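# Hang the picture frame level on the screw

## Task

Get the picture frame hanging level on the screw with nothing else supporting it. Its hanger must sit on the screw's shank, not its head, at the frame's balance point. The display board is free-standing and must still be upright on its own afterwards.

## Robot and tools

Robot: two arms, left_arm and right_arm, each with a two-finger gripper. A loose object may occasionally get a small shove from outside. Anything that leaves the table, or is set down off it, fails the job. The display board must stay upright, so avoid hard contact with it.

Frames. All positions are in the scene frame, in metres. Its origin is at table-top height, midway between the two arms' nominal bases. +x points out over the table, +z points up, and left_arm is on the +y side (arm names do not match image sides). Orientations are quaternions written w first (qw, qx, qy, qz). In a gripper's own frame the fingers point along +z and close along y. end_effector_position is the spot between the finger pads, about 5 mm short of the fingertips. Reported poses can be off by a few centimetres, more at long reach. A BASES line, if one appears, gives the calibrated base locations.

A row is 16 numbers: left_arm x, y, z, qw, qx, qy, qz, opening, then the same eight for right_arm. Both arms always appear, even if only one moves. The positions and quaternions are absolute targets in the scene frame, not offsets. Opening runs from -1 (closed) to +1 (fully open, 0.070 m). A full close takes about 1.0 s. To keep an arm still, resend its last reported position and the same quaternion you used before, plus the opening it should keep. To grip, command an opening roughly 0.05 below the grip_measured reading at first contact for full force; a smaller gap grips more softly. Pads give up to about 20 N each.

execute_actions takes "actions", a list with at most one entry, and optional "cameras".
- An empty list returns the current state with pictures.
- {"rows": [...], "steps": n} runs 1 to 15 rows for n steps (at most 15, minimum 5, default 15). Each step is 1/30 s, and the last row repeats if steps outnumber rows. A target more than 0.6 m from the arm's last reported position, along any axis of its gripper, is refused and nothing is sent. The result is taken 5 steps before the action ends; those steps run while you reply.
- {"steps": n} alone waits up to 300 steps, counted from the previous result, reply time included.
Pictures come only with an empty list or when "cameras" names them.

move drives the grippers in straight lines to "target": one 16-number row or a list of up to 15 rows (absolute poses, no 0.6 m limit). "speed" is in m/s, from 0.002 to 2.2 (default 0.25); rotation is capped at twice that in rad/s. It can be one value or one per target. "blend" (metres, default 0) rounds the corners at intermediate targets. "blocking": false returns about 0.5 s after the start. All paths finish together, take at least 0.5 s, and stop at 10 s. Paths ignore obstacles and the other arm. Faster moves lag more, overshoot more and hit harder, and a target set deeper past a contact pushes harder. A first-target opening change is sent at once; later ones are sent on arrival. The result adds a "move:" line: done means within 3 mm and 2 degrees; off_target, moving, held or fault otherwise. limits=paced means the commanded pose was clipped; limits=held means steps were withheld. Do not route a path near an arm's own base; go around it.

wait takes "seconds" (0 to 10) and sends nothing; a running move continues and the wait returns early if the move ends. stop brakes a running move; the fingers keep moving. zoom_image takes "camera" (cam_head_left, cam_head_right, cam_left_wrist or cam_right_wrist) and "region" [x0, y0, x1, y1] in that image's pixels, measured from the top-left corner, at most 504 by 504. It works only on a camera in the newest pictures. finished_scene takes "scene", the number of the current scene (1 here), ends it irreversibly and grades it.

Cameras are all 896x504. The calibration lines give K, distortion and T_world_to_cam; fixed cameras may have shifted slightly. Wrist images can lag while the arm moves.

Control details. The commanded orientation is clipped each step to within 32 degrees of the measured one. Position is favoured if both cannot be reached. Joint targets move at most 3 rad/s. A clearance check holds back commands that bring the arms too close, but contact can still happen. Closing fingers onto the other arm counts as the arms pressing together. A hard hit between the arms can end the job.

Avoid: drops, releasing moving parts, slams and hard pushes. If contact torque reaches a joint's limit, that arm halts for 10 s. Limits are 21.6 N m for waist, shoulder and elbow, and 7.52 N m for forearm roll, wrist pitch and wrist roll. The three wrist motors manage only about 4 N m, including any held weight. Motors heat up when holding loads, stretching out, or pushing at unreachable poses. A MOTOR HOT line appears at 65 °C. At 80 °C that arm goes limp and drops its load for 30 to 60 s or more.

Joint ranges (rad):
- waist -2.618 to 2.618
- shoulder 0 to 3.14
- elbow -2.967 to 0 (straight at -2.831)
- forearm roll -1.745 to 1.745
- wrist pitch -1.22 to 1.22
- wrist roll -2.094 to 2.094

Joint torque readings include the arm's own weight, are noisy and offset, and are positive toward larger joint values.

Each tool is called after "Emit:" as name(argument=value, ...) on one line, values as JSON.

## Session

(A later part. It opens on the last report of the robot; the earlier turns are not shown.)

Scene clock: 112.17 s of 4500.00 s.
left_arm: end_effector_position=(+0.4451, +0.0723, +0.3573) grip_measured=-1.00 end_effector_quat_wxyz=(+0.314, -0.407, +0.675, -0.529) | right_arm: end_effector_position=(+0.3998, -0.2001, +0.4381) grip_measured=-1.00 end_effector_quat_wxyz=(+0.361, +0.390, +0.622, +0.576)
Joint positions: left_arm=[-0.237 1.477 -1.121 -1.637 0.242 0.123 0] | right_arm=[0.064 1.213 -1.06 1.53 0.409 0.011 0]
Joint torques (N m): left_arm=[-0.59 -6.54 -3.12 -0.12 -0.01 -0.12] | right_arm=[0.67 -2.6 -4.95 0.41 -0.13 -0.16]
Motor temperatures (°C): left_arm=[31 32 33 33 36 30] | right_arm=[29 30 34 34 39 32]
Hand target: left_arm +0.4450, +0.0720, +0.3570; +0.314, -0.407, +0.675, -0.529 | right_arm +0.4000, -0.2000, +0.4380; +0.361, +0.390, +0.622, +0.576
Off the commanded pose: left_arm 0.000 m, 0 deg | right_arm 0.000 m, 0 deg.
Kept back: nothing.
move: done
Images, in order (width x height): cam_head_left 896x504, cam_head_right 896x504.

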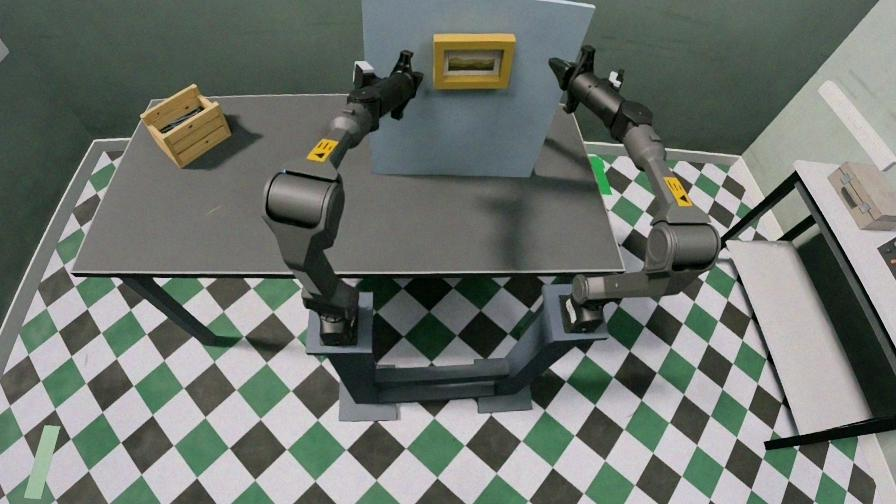

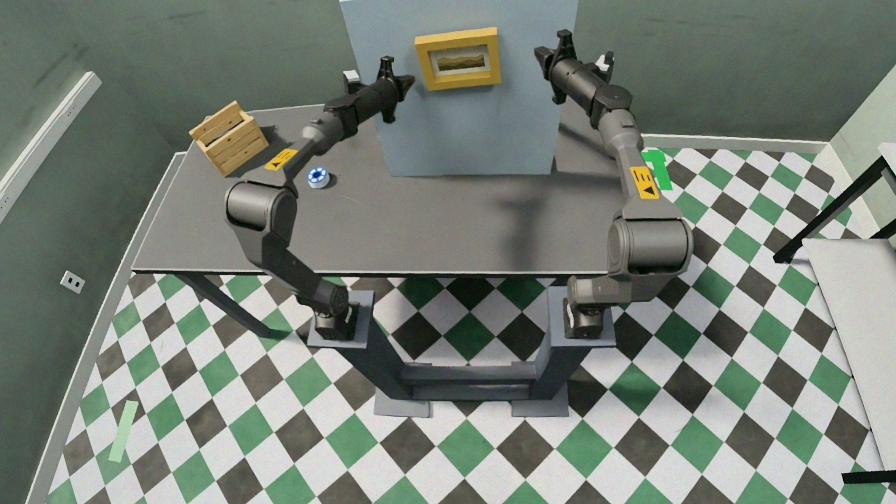

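Emit:
move(target=[[0.430, 0.10, 0.357, 0.314, -0.407, 0.675, -0.529, -1, 0.42, -0.18, 0.37, 0.314, 0.407, 0.675, 0.529, -1],[0.430, 0.11, 0.357, 0.314, -0.407, 0.675, -0.529, -1, 0.445, -0.155, 0.36, 0.314, 0.407, 0.675, 0.529, -1]], speed=0.08, cameras=["cam_head_left","cam_head_right","cam_right_wrist"])

Emit:
zoom_image(camera="cam_head_right", region=[400, 10, 530, 100])

Emit:
zoom_image(camera="cam_head_left", region=[420, 10, 550, 100])

Scene clock: 114.67 s of 4500.00 s.
left_arm: end_effector_position=(+0.4301, +0.1102, +0.3570) grip_measured=-1.00 end_effector_quat_wxyz=(+0.314, -0.407, +0.675, -0.529) | right_arm: end_effector_position=(+0.4453, -0.1547, +0.3598) grip_measured=-1.00 end_effector_quat_wxyz=(+0.314, +0.407, +0.675, +0.529)
Joint positions: left_arm=[-0.098 1.402 -1.046 -1.585 0.377 0.107 0] | right_arm=[0.217 1.437 -1.091 1.578 0.291 -0.075 0]
Joint torques (N m): left_arm=[-0.72 -6.09 -2.84 -0.25 0 -0.13] | right_arm=[-0.49 -6.09 -4.24 0.1 0.11 0.13]
Motor temperatures (°C): left_arm=[31 32 33 33 36 30] | right_arm=[29 30 34 34 39 32]
Hand target: left_arm +0.4300, +0.1100, +0.3570; +0.314, -0.407, +0.675, -0.529 | right_arm +0.4450, -0.1550, +0.3600; +0.314, +0.407, +0.675, +0.529
Off the commanded pose: left_arm 0.000 m, 0 deg | right_arm 0.001 m, 0 deg.
Kept back: nothing.
move: done
camera_calibration:
cam_right_wrist: T_world_to_cam=[[-0.24431, -0.0791122, -0.966465, 0.4449], [-0.886642, 0.421801, 0.189604, 0.385546], [0.392656, 0.90323, -0.173195, 0.145545], [0, 0, 0, 1]] pos_world=[0.393385, -0.258888, 0.382087]
Images, in order (width x height): cam_head_left 896x504, cam_head_right 896x504, cam_right_wrist 896x504.

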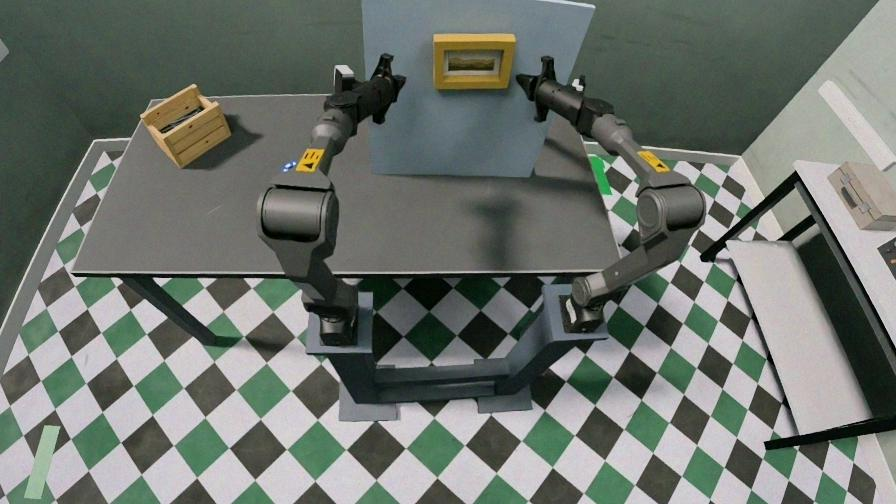

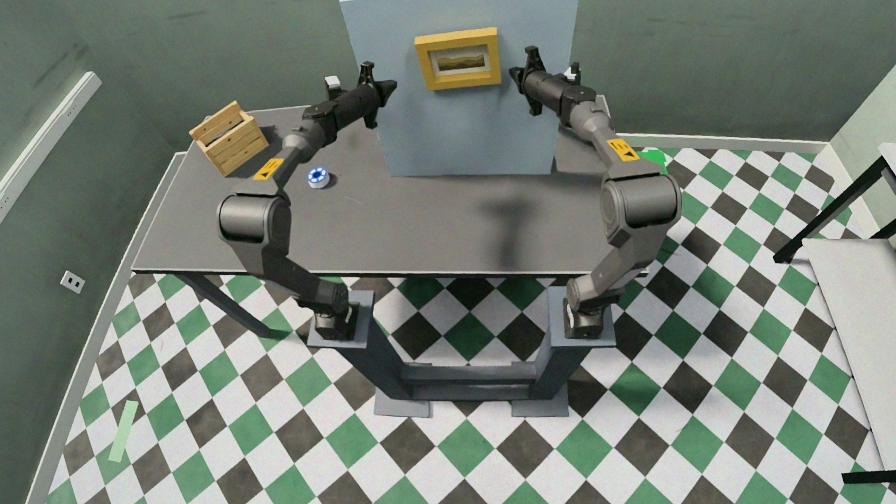

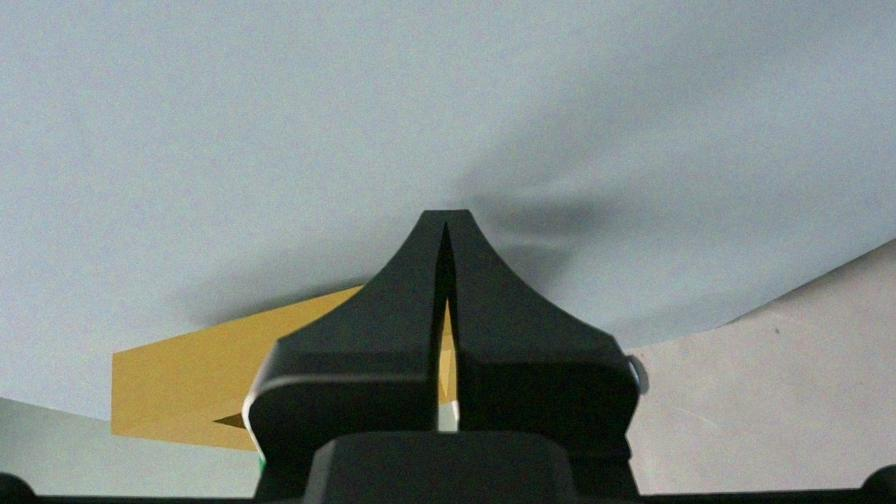

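Scaled by 3.877 from the camera's 896x504 image, which has a finer 1280x720 frame.

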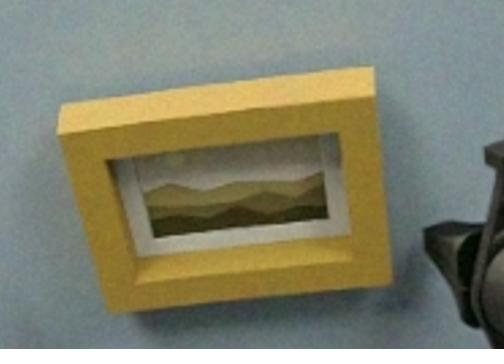

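Scaled by 3.877 from the camera's 896x504 image, which has a finer 1280x720 frame.

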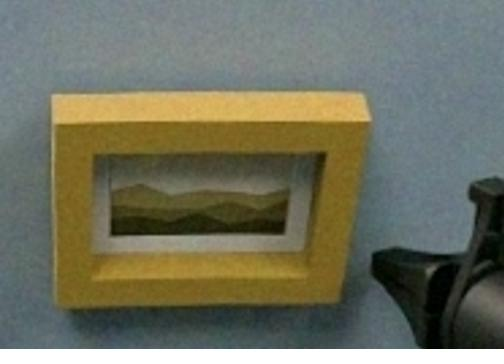

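Emit:
move(target=[0.430, 0.11, 0.357, 0.314, -0.407, 0.675, -0.529, -1, 0.447, -0.140, 0.36, 0.314, 0.407, 0.675, 0.529, -1], speed=0.03, cameras=["cam_head_left","cam_head_right","cam_right_wrist"])

Emit:
zoom_image(camera="cam_head_right", region=[400, 10, 530, 100])

Emit:
move(target=[0.430, 0.11, 0.357, 0.314, -0.407, 0.675, -0.529, -1, 0.447, -0.134, 0.36, 0.314, 0.407, 0.675, 0.529, -1], speed=0.015, cameras=["cam_head_left","cam_head_right"])

Emit:
zoom_image(camera="cam_head_right", region=[400, 10, 530, 100])

Emit:
zoom_image(camera="cam_head_left", region=[420, 10, 550, 100])

Scene clock: 115.90 s of 4500.00 s.
left_arm: end_effector_position=(+0.4301, +0.1102, +0.3570) grip_measured=-1.00 end_effector_quat_wxyz=(+0.314, -0.407, +0.675, -0.529) | right_arm: end_effector_position=(+0.4470, -0.1398, +0.3601) grip_measured=-1.00 end_effector_quat_wxyz=(+0.314, +0.407, +0.675, +0.529)
Joint positions: left_arm=[-0.098 1.402 -1.046 -1.585 0.377 0.107 0] | right_arm=[0.273 1.453 -1.108 1.592 0.236 -0.076 0]
Joint torques (N m): left_arm=[-0.91 -6.04 -2.98 -0.44 -0.15 -0.11] | right_arm=[-0.49 -4.56 -4.76 0.19 0.08 -0.21]
Motor temperatures (°C): left_arm=[31 32 33 33 36 30] | right_arm=[29 30 34 34 39 32]
Hand target: left_arm +0.4300, +0.1100, +0.3570; +0.314, -0.407, +0.675, -0.529 | right_arm +0.4470, -0.1400, +0.3600; +0.314, +0.407, +0.675, +0.529
Off the commanded pose: left_arm 0.000 m, 0 deg | right_arm 0.000 m, 0 deg.
Kept back: nothing.
move: done
camera_calibration:
cam_right_wrist: T_world_to_cam=[[-0.243637, -0.0794315, -0.966608, 0.44647], [-0.886726, 0.421974, 0.188827, 0.380996], [0.392885, 0.903122, -0.173243, 0.131412], [0, 0, 0, 1]] pos_world=[0.394986, -0.243988, 0.382386]
Images, in order (width x height): cam_head_left 896x504, cam_head_right 896x504, cam_right_wrist 896x504.

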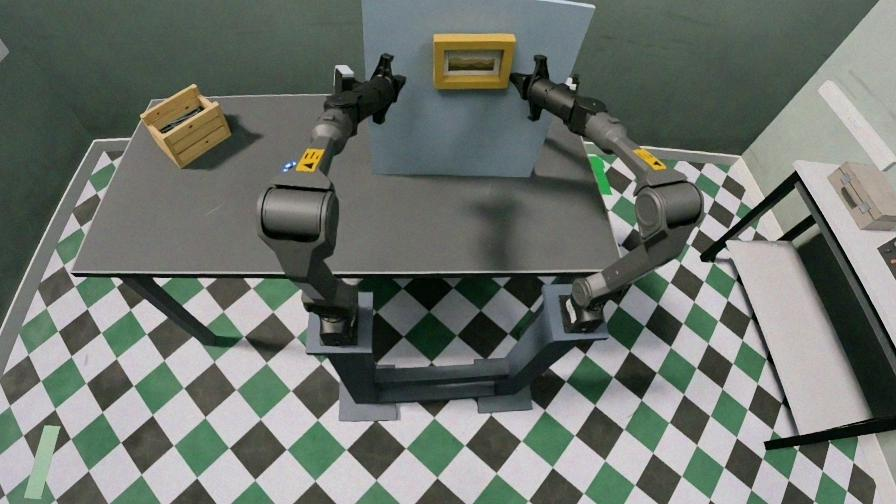

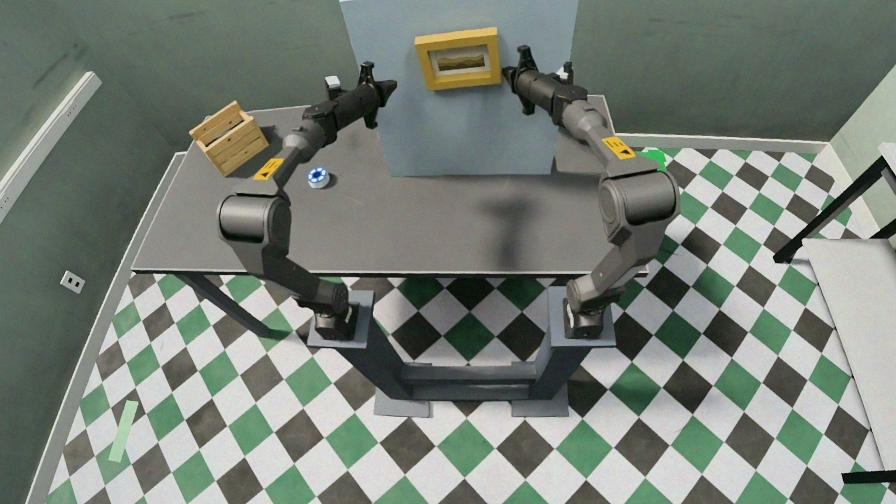

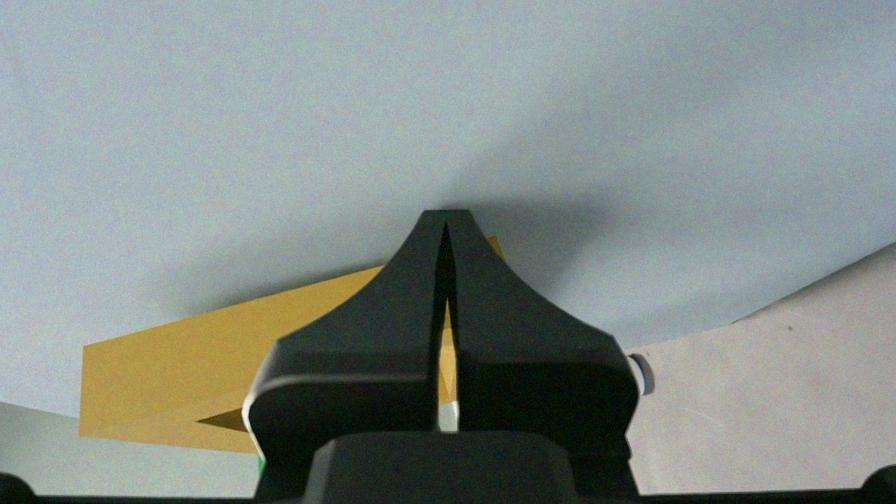

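Scaled by 3.877 from the camera's 896x504 image, which has a finer 1280x720 frame.

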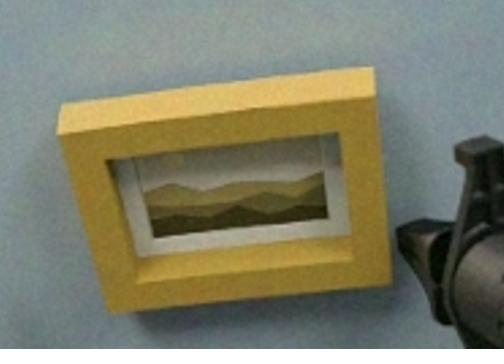

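Scene clock: 116.60 s of 4500.00 s.
left_arm: end_effector_position=(+0.4301, +0.1102, +0.3570) grip_measured=-1.00 end_effector_quat_wxyz=(+0.314, -0.407, +0.675, -0.529) | right_arm: end_effector_position=(+0.4469, -0.1341, +0.3600) grip_measured=-1.00 end_effector_quat_wxyz=(+0.314, +0.407, +0.675, +0.529)
Joint positions: left_arm=[-0.098 1.402 -1.046 -1.585 0.377 0.107 0] | right_arm=[0.295 1.458 -1.113 1.601 0.214 -0.078 0]
Joint torques (N m): left_arm=[-0.83 -6.01 -3.23 -0.43 -0.15 -0.09] | right_arm=[0.23 -4.52 -4.9 0.18 0.04 -0.2]
Motor temperatures (°C): left_arm=[31 32 33 33 36 30] | right_arm=[29 31 34 34 39 32]
Hand target: left_arm +0.4300, +0.1100, +0.3570; +0.314, -0.407, +0.675, -0.529 | right_arm +0.4470, -0.1340, +0.3600; +0.314, +0.407, +0.675, +0.529
Off the commanded pose: left_arm 0.000 m, 0 deg | right_arm 0.000 m, 0 deg.
Kept back: nothing.
move: done
Images, in order (width x height): cam_head_left 896x504, cam_head_right 896x504.

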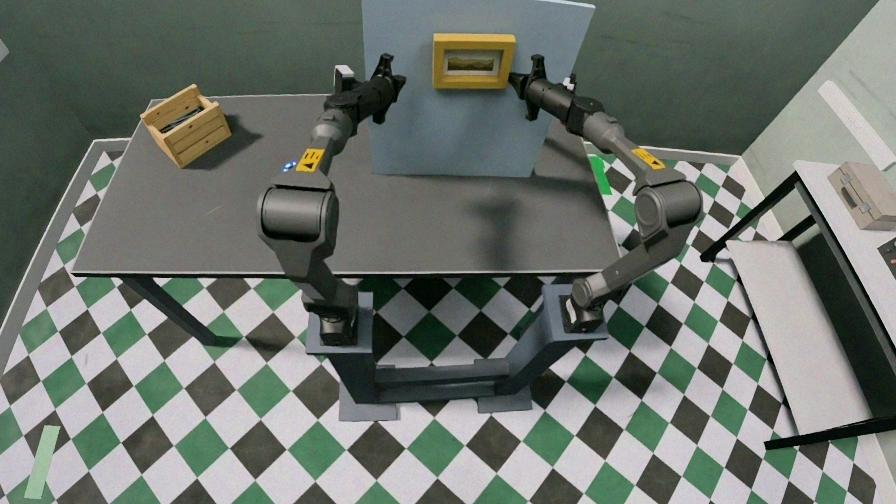

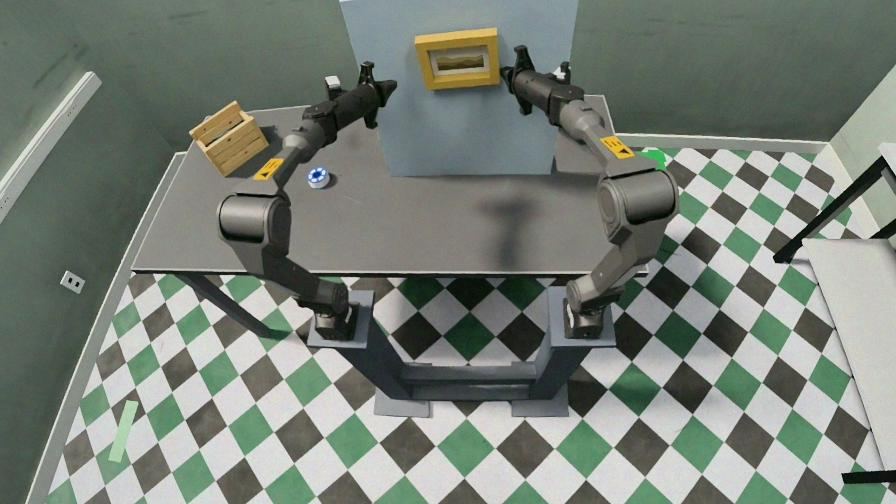

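Scaled by 3.877 from the camera's 896x504 image, which has a finer 1280x720 frame.

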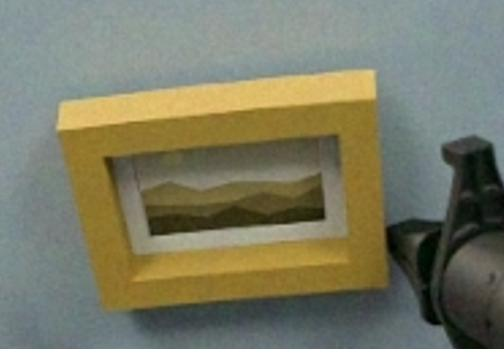

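Scaled by 3.877 from the camera's 896x504 image, which has a finer 1280x720 frame.

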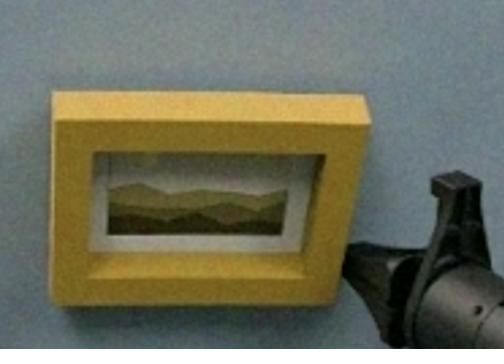

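Emit:
move(target=[0.430, 0.11, 0.357, 0.314, -0.407, 0.675, -0.529, -1, 0.447, -0.119, 0.361, 0.314, 0.407, 0.675, 0.529, -1], speed=0.015, cameras=["cam_head_left","cam_head_right"])

Emit:
zoom_image(camera="cam_head_right", region=[390, 10, 520, 100])

Emit:
zoom_image(camera="cam_head_left", region=[410, 10, 540, 100])

Emit:
move(target=[0.430, 0.11, 0.357, 0.314, -0.407, 0.675, -0.529, -1, 0.445, -0.150, 0.36, 0.314, 0.407, 0.675, 0.529, -1], speed=0.03, cameras=["cam_head_left","cam_head_right"])

Emit:
zoom_image(camera="cam_head_right", region=[390, 10, 520, 100])

Emit:
zoom_image(camera="cam_head_left", region=[410, 10, 540, 100])

Scene clock: 118.27 s of 4500.00 s.
left_arm: end_effector_position=(+0.4301, +0.1102, +0.3570) grip_measured=-1.00 end_effector_quat_wxyz=(+0.314, -0.407, +0.675, -0.529) | right_arm: end_effector_position=(+0.4469, -0.1191, +0.3610) grip_measured=-1.00 end_effector_quat_wxyz=(+0.314, +0.407, +0.675, +0.529)
Joint positions: left_arm=[-0.098 1.402 -1.046 -1.585 0.377 0.107 0] | right_arm=[0.351 1.473 -1.133 1.6 0.16 -0.063 0]
Joint torques (N m): left_arm=[-0.57 -5.79 -3.24 -0.39 -0.14 -0.05] | right_arm=[0.57 -5.15 -5.07 -0.03 0.23 0.17]
Motor temperatures (°C): left_arm=[31 32 33 33 36 30] | right_arm=[29 31 34 34 39 32]
Hand target: left_arm +0.4300, +0.1100, +0.3570; +0.314, -0.407, +0.675, -0.529 | right_arm +0.4470, -0.1190, +0.3610; +0.314, +0.407, +0.675, +0.529
Off the commanded pose: left_arm 0.000 m, 0 deg | right_arm 0.000 m, 0 deg.
Kept back: nothing.
move: done
Images, in order (width x height): cam_head_left 896x504, cam_head_right 896x504.

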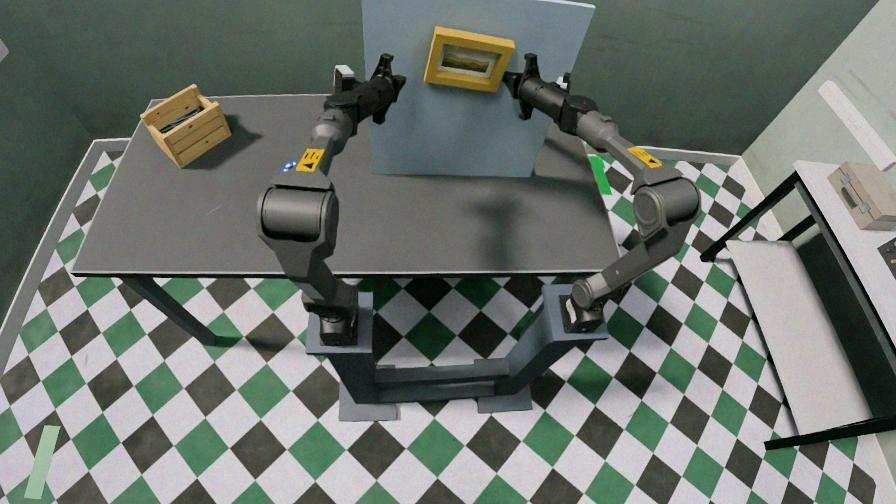

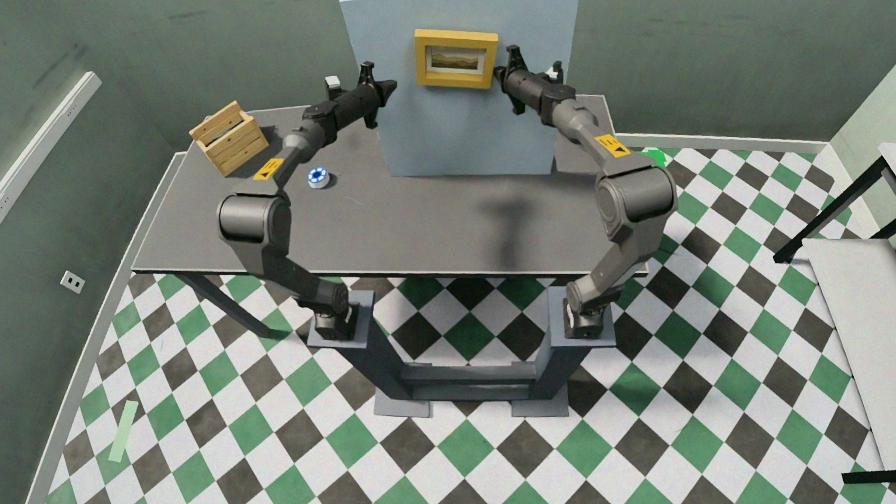

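Scaled by 3.877 from the camera's 896x504 image, which has a finer 1280x720 frame.

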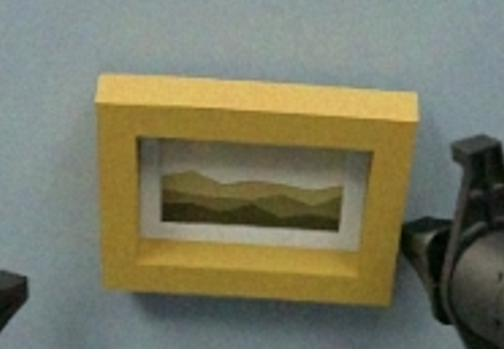

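Scaled by 3.877 from the camera's 896x504 image, which has a finer 1280x720 frame.

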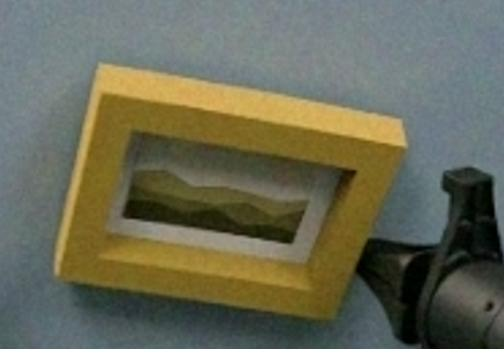

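Scene clock: 119.53 s of 4500.00 s.
left_arm: end_effector_position=(+0.4301, +0.1102, +0.3570) grip_measured=-1.00 end_effector_quat_wxyz=(+0.314, -0.407, +0.675, -0.529) | right_arm: end_effector_position=(+0.4451, -0.1502, +0.3598) grip_measured=-1.00 end_effector_quat_wxyz=(+0.314, +0.407, +0.675, +0.529)
Joint positions: left_arm=[-0.098 1.402 -1.046 -1.585 0.377 0.107 0] | right_arm=[0.235 1.439 -1.093 1.582 0.273 -0.074 0]
Joint torques (N m): left_arm=[-0.85 -5.62 -3.32 -0.39 -0.13 -0.06] | right_arm=[0.71 -5.73 -3.99 0.13 -0.03 -0.16]
Motor temperatures (°C): left_arm=[31 32 33 33 36 30] | right_arm=[29 31 34 34 38 32]
Hand target: left_arm +0.4300, +0.1100, +0.3570; +0.314, -0.407, +0.675, -0.529 | right_arm +0.4450, -0.1500, +0.3600; +0.314, +0.407, +0.675, +0.529
Off the commanded pose: left_arm 0.000 m, 0 deg | right_arm 0.000 m, 0 deg.
Kept back: nothing.
move: done
Images, in order (width x height): cam_head_left 896x504, cam_head_right 896x504.

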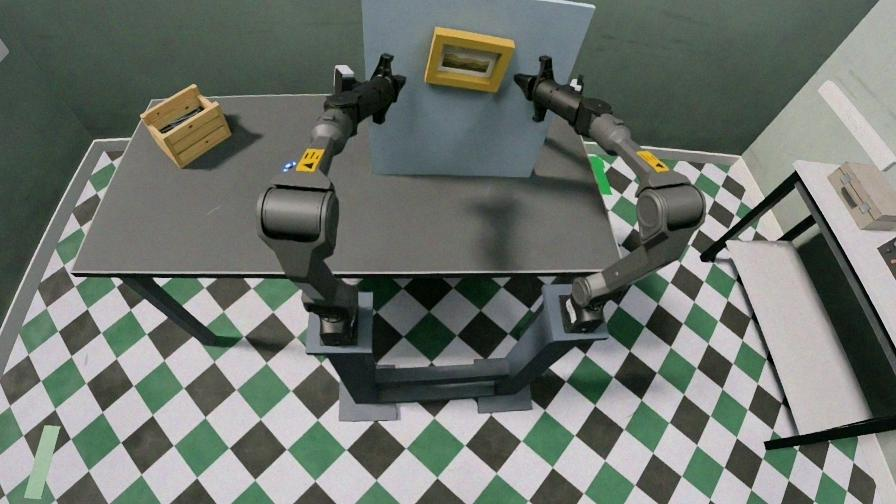

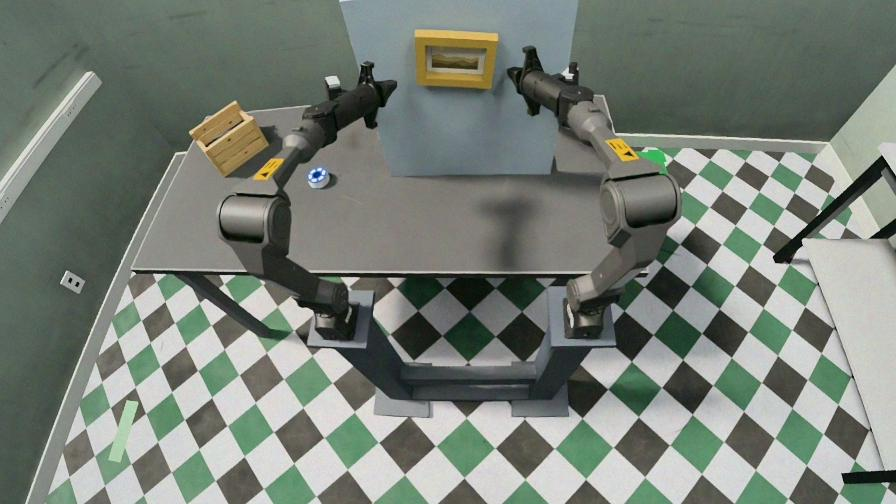

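Scaled by 3.877 from the camera's 896x504 image, which has a finer 1280x720 frame.

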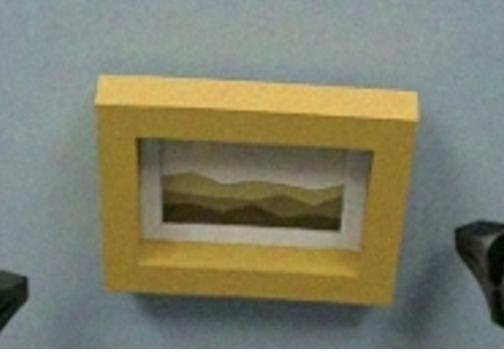

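Scaled by 3.877 from the camera's 896x504 image, which has a finer 1280x720 frame.

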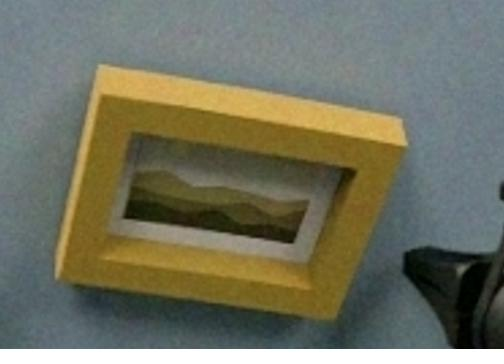

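Emit:
move(target=[[0.440, 0.085, 0.357, 0.314, -0.407, 0.675, -0.529, -1, 0.42, -0.18, 0.36, 0.314, 0.407, 0.675, 0.529, -1],[0.447, 0.076, 0.357, 0.314, -0.407, 0.675, -0.529, -1, 0.40, -0.20, 0.36, 0.314, 0.407, 0.675, 0.529, -1],[0.447, 0.0558, 0.357, 0.314, -0.407, 0.675, -0.529, -1, 0.40, -0.20, 0.36, 0.314, 0.407, 0.675, 0.529, -1]], speed=[0.05,0.05,0.015], cameras=["cam_head_left","cam_head_right"])

Emit:
zoom_image(camera="cam_head_right", region=[390, 10, 520, 100])

Emit:
zoom_image(camera="cam_head_left", region=[410, 10, 540, 100])

Scene clock: 123.47 s of 4500.00 s.
left_arm: end_effector_position=(+0.4470, +0.0558, +0.3569) grip_measured=-1.00 end_effector_quat_wxyz=(+0.314, -0.407, +0.675, -0.529) | right_arm: end_effector_position=(+0.3999, -0.2000, +0.3597) grip_measured=-1.00 end_effector_quat_wxyz=(+0.314, +0.407, +0.675, +0.529)
Joint positions: left_arm=[-0.296 1.499 -1.144 -1.667 0.186 0.138 0] | right_arm=[0.036 1.258 -0.93 1.501 0.466 -0.041 0]
Joint torques (N m): left_arm=[-0.62 -5.4 -3.88 -0.22 0.18 0.06] | right_arm=[0.72 -2.65 -4.92 0.47 -0.11 -0.22]
Motor temperatures (°C): left_arm=[31 32 33 33 36 30] | right_arm=[29 31 34 34 38 32]
Hand target: left_arm +0.4470, +0.0558, +0.3570; +0.314, -0.407, +0.675, -0.529 | right_arm +0.4000, -0.2000, +0.3600; +0.314, +0.407, +0.675, +0.529
Off the commanded pose: left_arm 0.000 m, 0 deg | right_arm 0.000 m, 0 deg.
Kept back: nothing.
move: done
Images, in order (width x height): cam_head_left 896x504, cam_head_right 896x504.

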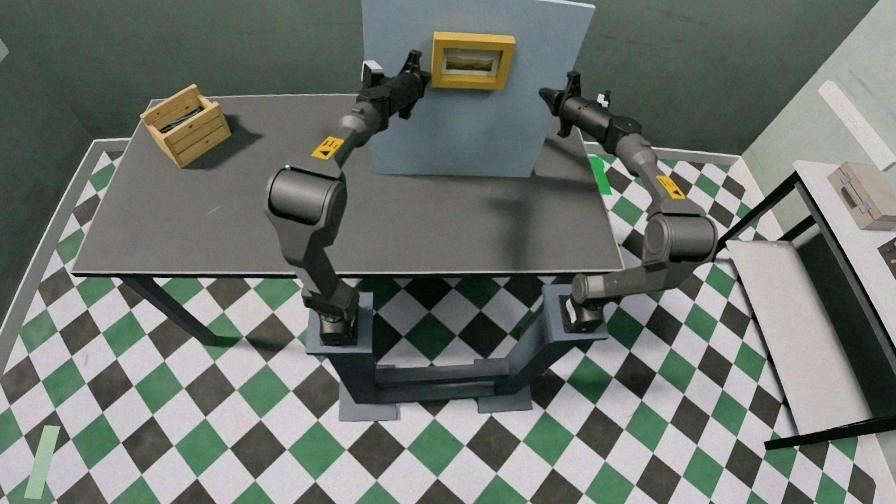

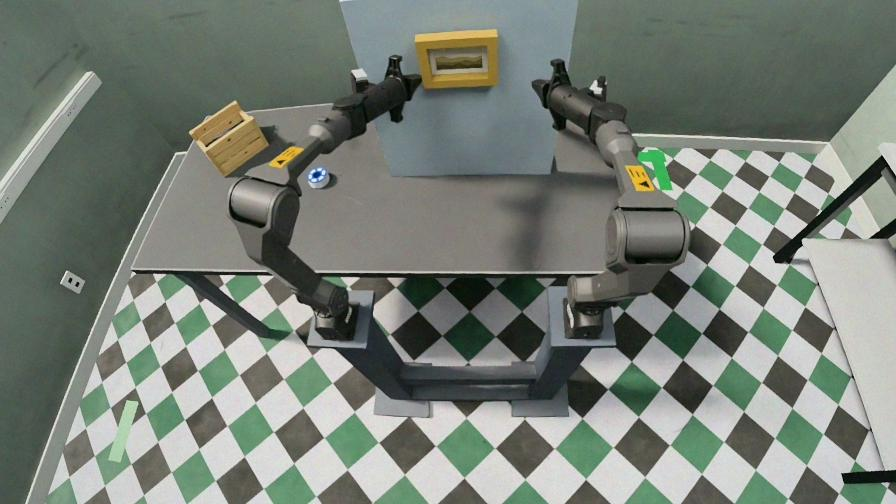

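Scaled by 3.877 from the camera's 896x504 image, which has a finer 1280x720 frame.

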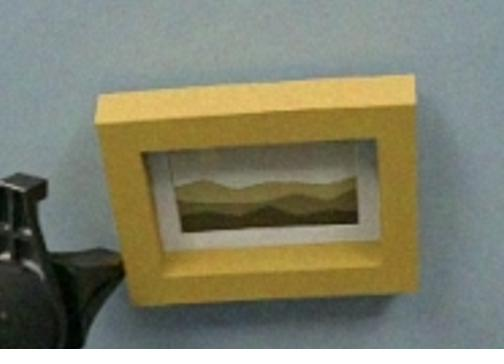

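Scaled by 3.877 from the camera's 896x504 image, which has a finer 1280x720 frame.

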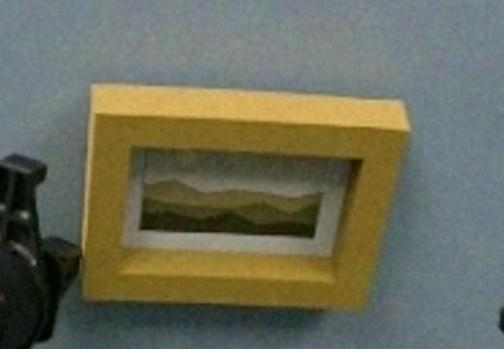

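Emit:
move(target=[[0.445, 0.072, 0.357, 0.314, -0.407, 0.675, -0.529, -1, 0.40, -0.20, 0.38, 0.314, 0.407, 0.675, 0.529, -1],[0.40, 0.15, 0.36, 0.314, -0.407, 0.675, -0.529, -1, 0.30, -0.15, 0.42, 0.66, 0.2, 0.69, 0.2, -1],[0.34, 0.26, 0.38, 0.361, -0.390, 0.622, -0.576, -1, 0.29, -0.05, 0.425, 0.7071, 0, 0.7071, 0, -1]], speed=[0.02,0.15,0.15])

Emit:
zoom_image(camera="cam_head_right", region=[390, 10, 520, 100])

Emit:
zoom_image(camera="cam_head_left", region=[410, 10, 540, 100])

Scene clock: 130.93 s of 4500.00 s.
left_arm: end_effector_position=(+0.3397, +0.2602, +0.3803) grip_measured=-1.00 end_effector_quat_wxyz=(+0.361, -0.390, +0.622, -0.576) | right_arm: end_effector_position=(+0.2906, -0.0501, +0.4250) grip_measured=-1.00 end_effector_quat_wxyz=(+0.698, -0.039, +0.714, +0.038)
Joint positions: left_arm=[0.724 1.209 -0.825 -1.615 1.165 0.29 0] | right_arm=[1.347 1.389 -1.109 -1.619 1.216 1.768 0]
Joint torques (N m): left_arm=[-1 -2.5 -2.61 -0.89 0.12 0.01] | right_arm=[0.08 -4.35 -4.07 -1.11 0.12 0.26]
Motor temperatures (°C): left_arm=[31 32 33 33 36 30] | right_arm=[29 31 34 34 38 32]
Hand target: left_arm +0.3400, +0.2600, +0.3800; +0.361, -0.390, +0.622, -0.576 | right_arm +0.2905, -0.0501, +0.4250; +0.698, -0.039, +0.714, +0.039
Off the commanded pose: left_arm 0.000 m, 0 deg | right_arm 0.001 m, 6 deg.
joint sent to its limit (right arm) — joint 5 (wrist pitch), upper limit.
Kept back: nothing.
move: off_target (right_arm)
camera_calibration:
cam_left_wrist: T_world_to_cam=[[0.0843755, -0.0539947, 0.99497, -0.389448], [-0.863183, -0.502799, 0.0459139, 0.407233], [0.497791, -0.862715, -0.0890313, 0.210959], [0, 0, 0, 1]] pos_world=[0.279363, 0.365725, 0.387573]
cam_right_wrist: T_world_to_cam=[[0.0982056, -0.994437, -0.0381005, -0.0615146], [-0.627698, -0.0321883, -0.777791, 0.505042], [0.772238, 0.100299, -0.627367, 0.165585], [0, 0, 0, 1]] pos_world=[0.195184, -0.061524, 0.494356]

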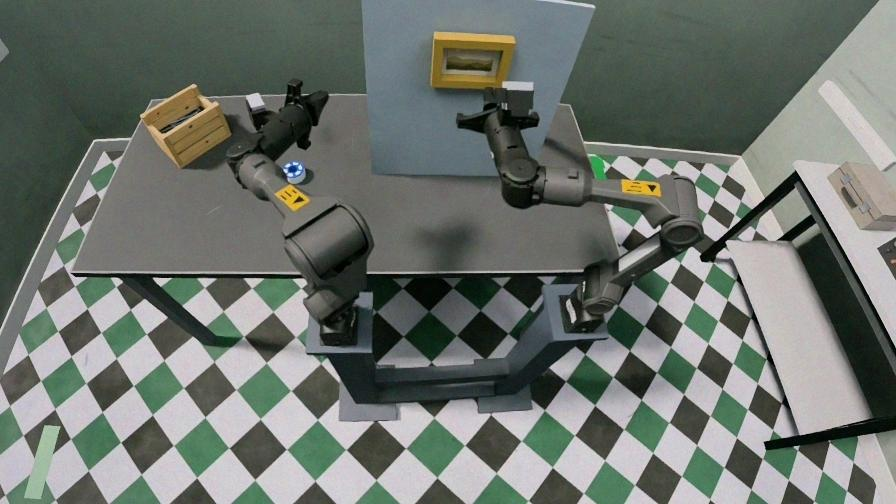

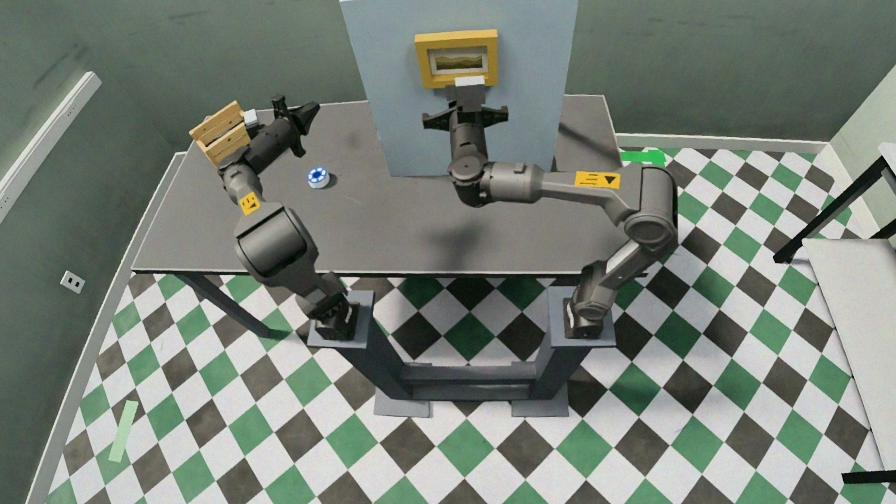

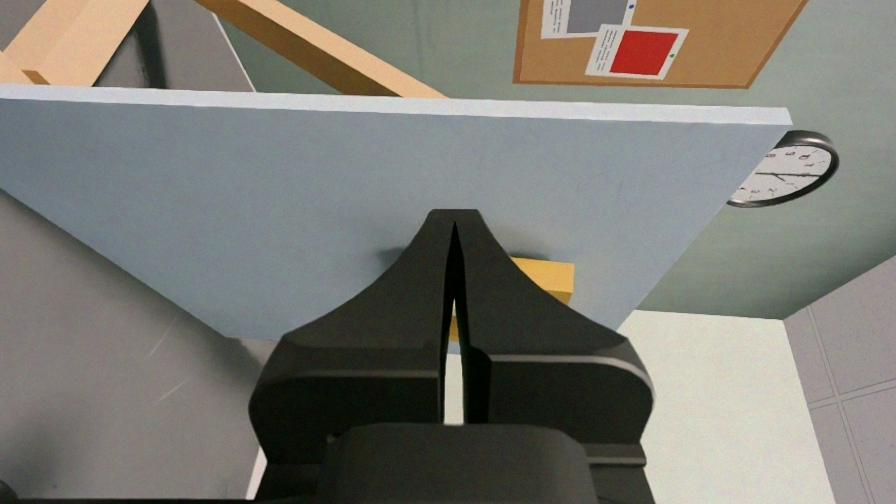

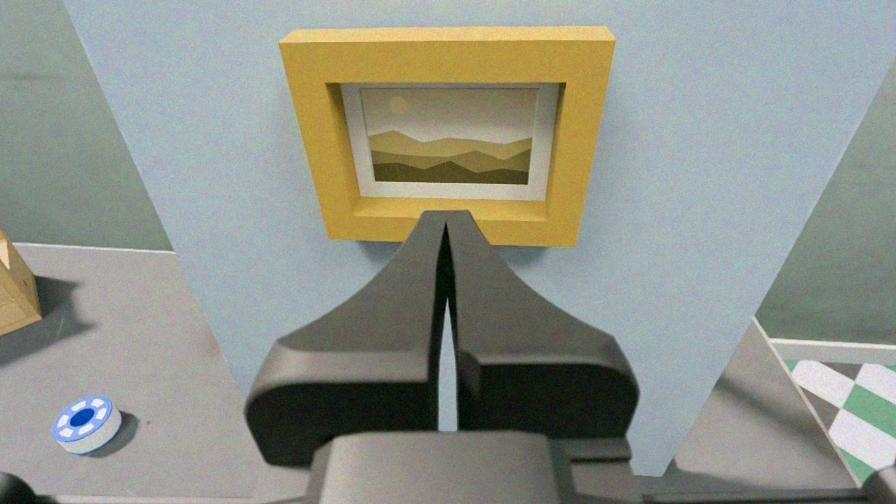

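Scaled by 3.877 from the camera's 896x504 image, which has a finer 1280x720 frame.

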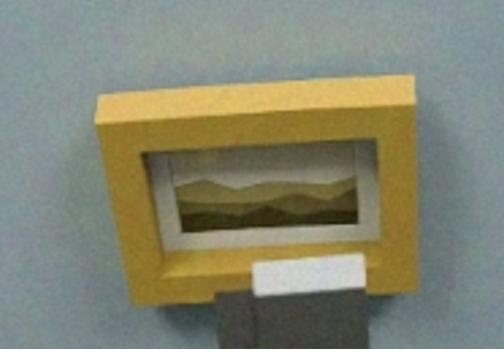

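Scaled by 3.877 from the camera's 896x504 image, which has a finer 1280x720 frame.

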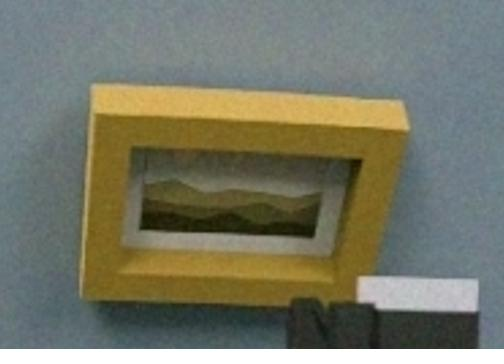

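Emit:
zoom_image(camera="cam_right_wrist", region=[270, 10, 630, 262])

Emit:
zoom_image(camera="cam_right_wrist", region=[0, 0, 504, 504])

Emit:
zoom_image(camera="cam_right_wrist", region=[392, 0, 896, 504])

Scaled by 1.400 from the camera's 896x504 image, which has a finer 1280x720 frame.

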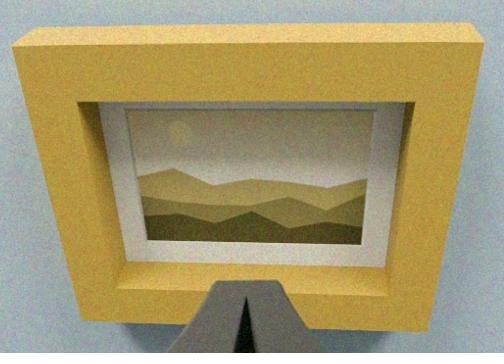

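Scaled by 1.000.

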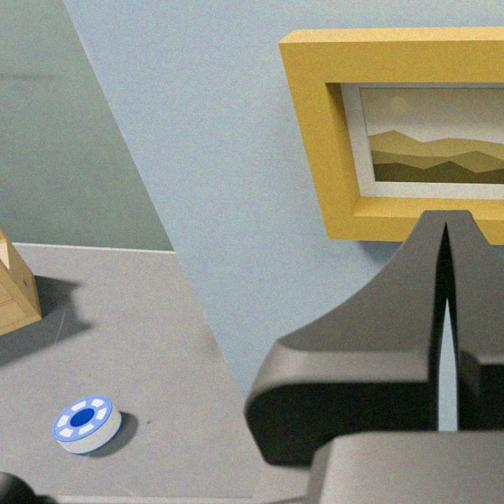

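Scaled by 1.000.

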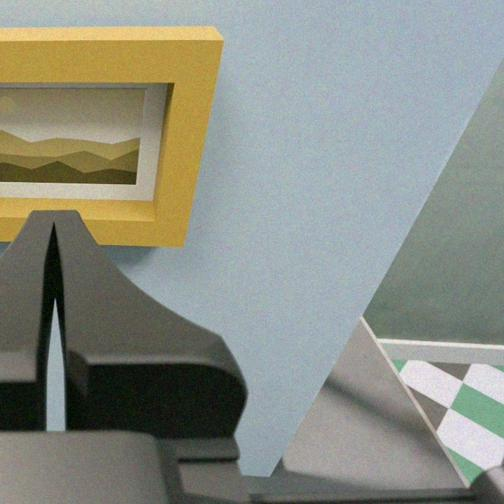

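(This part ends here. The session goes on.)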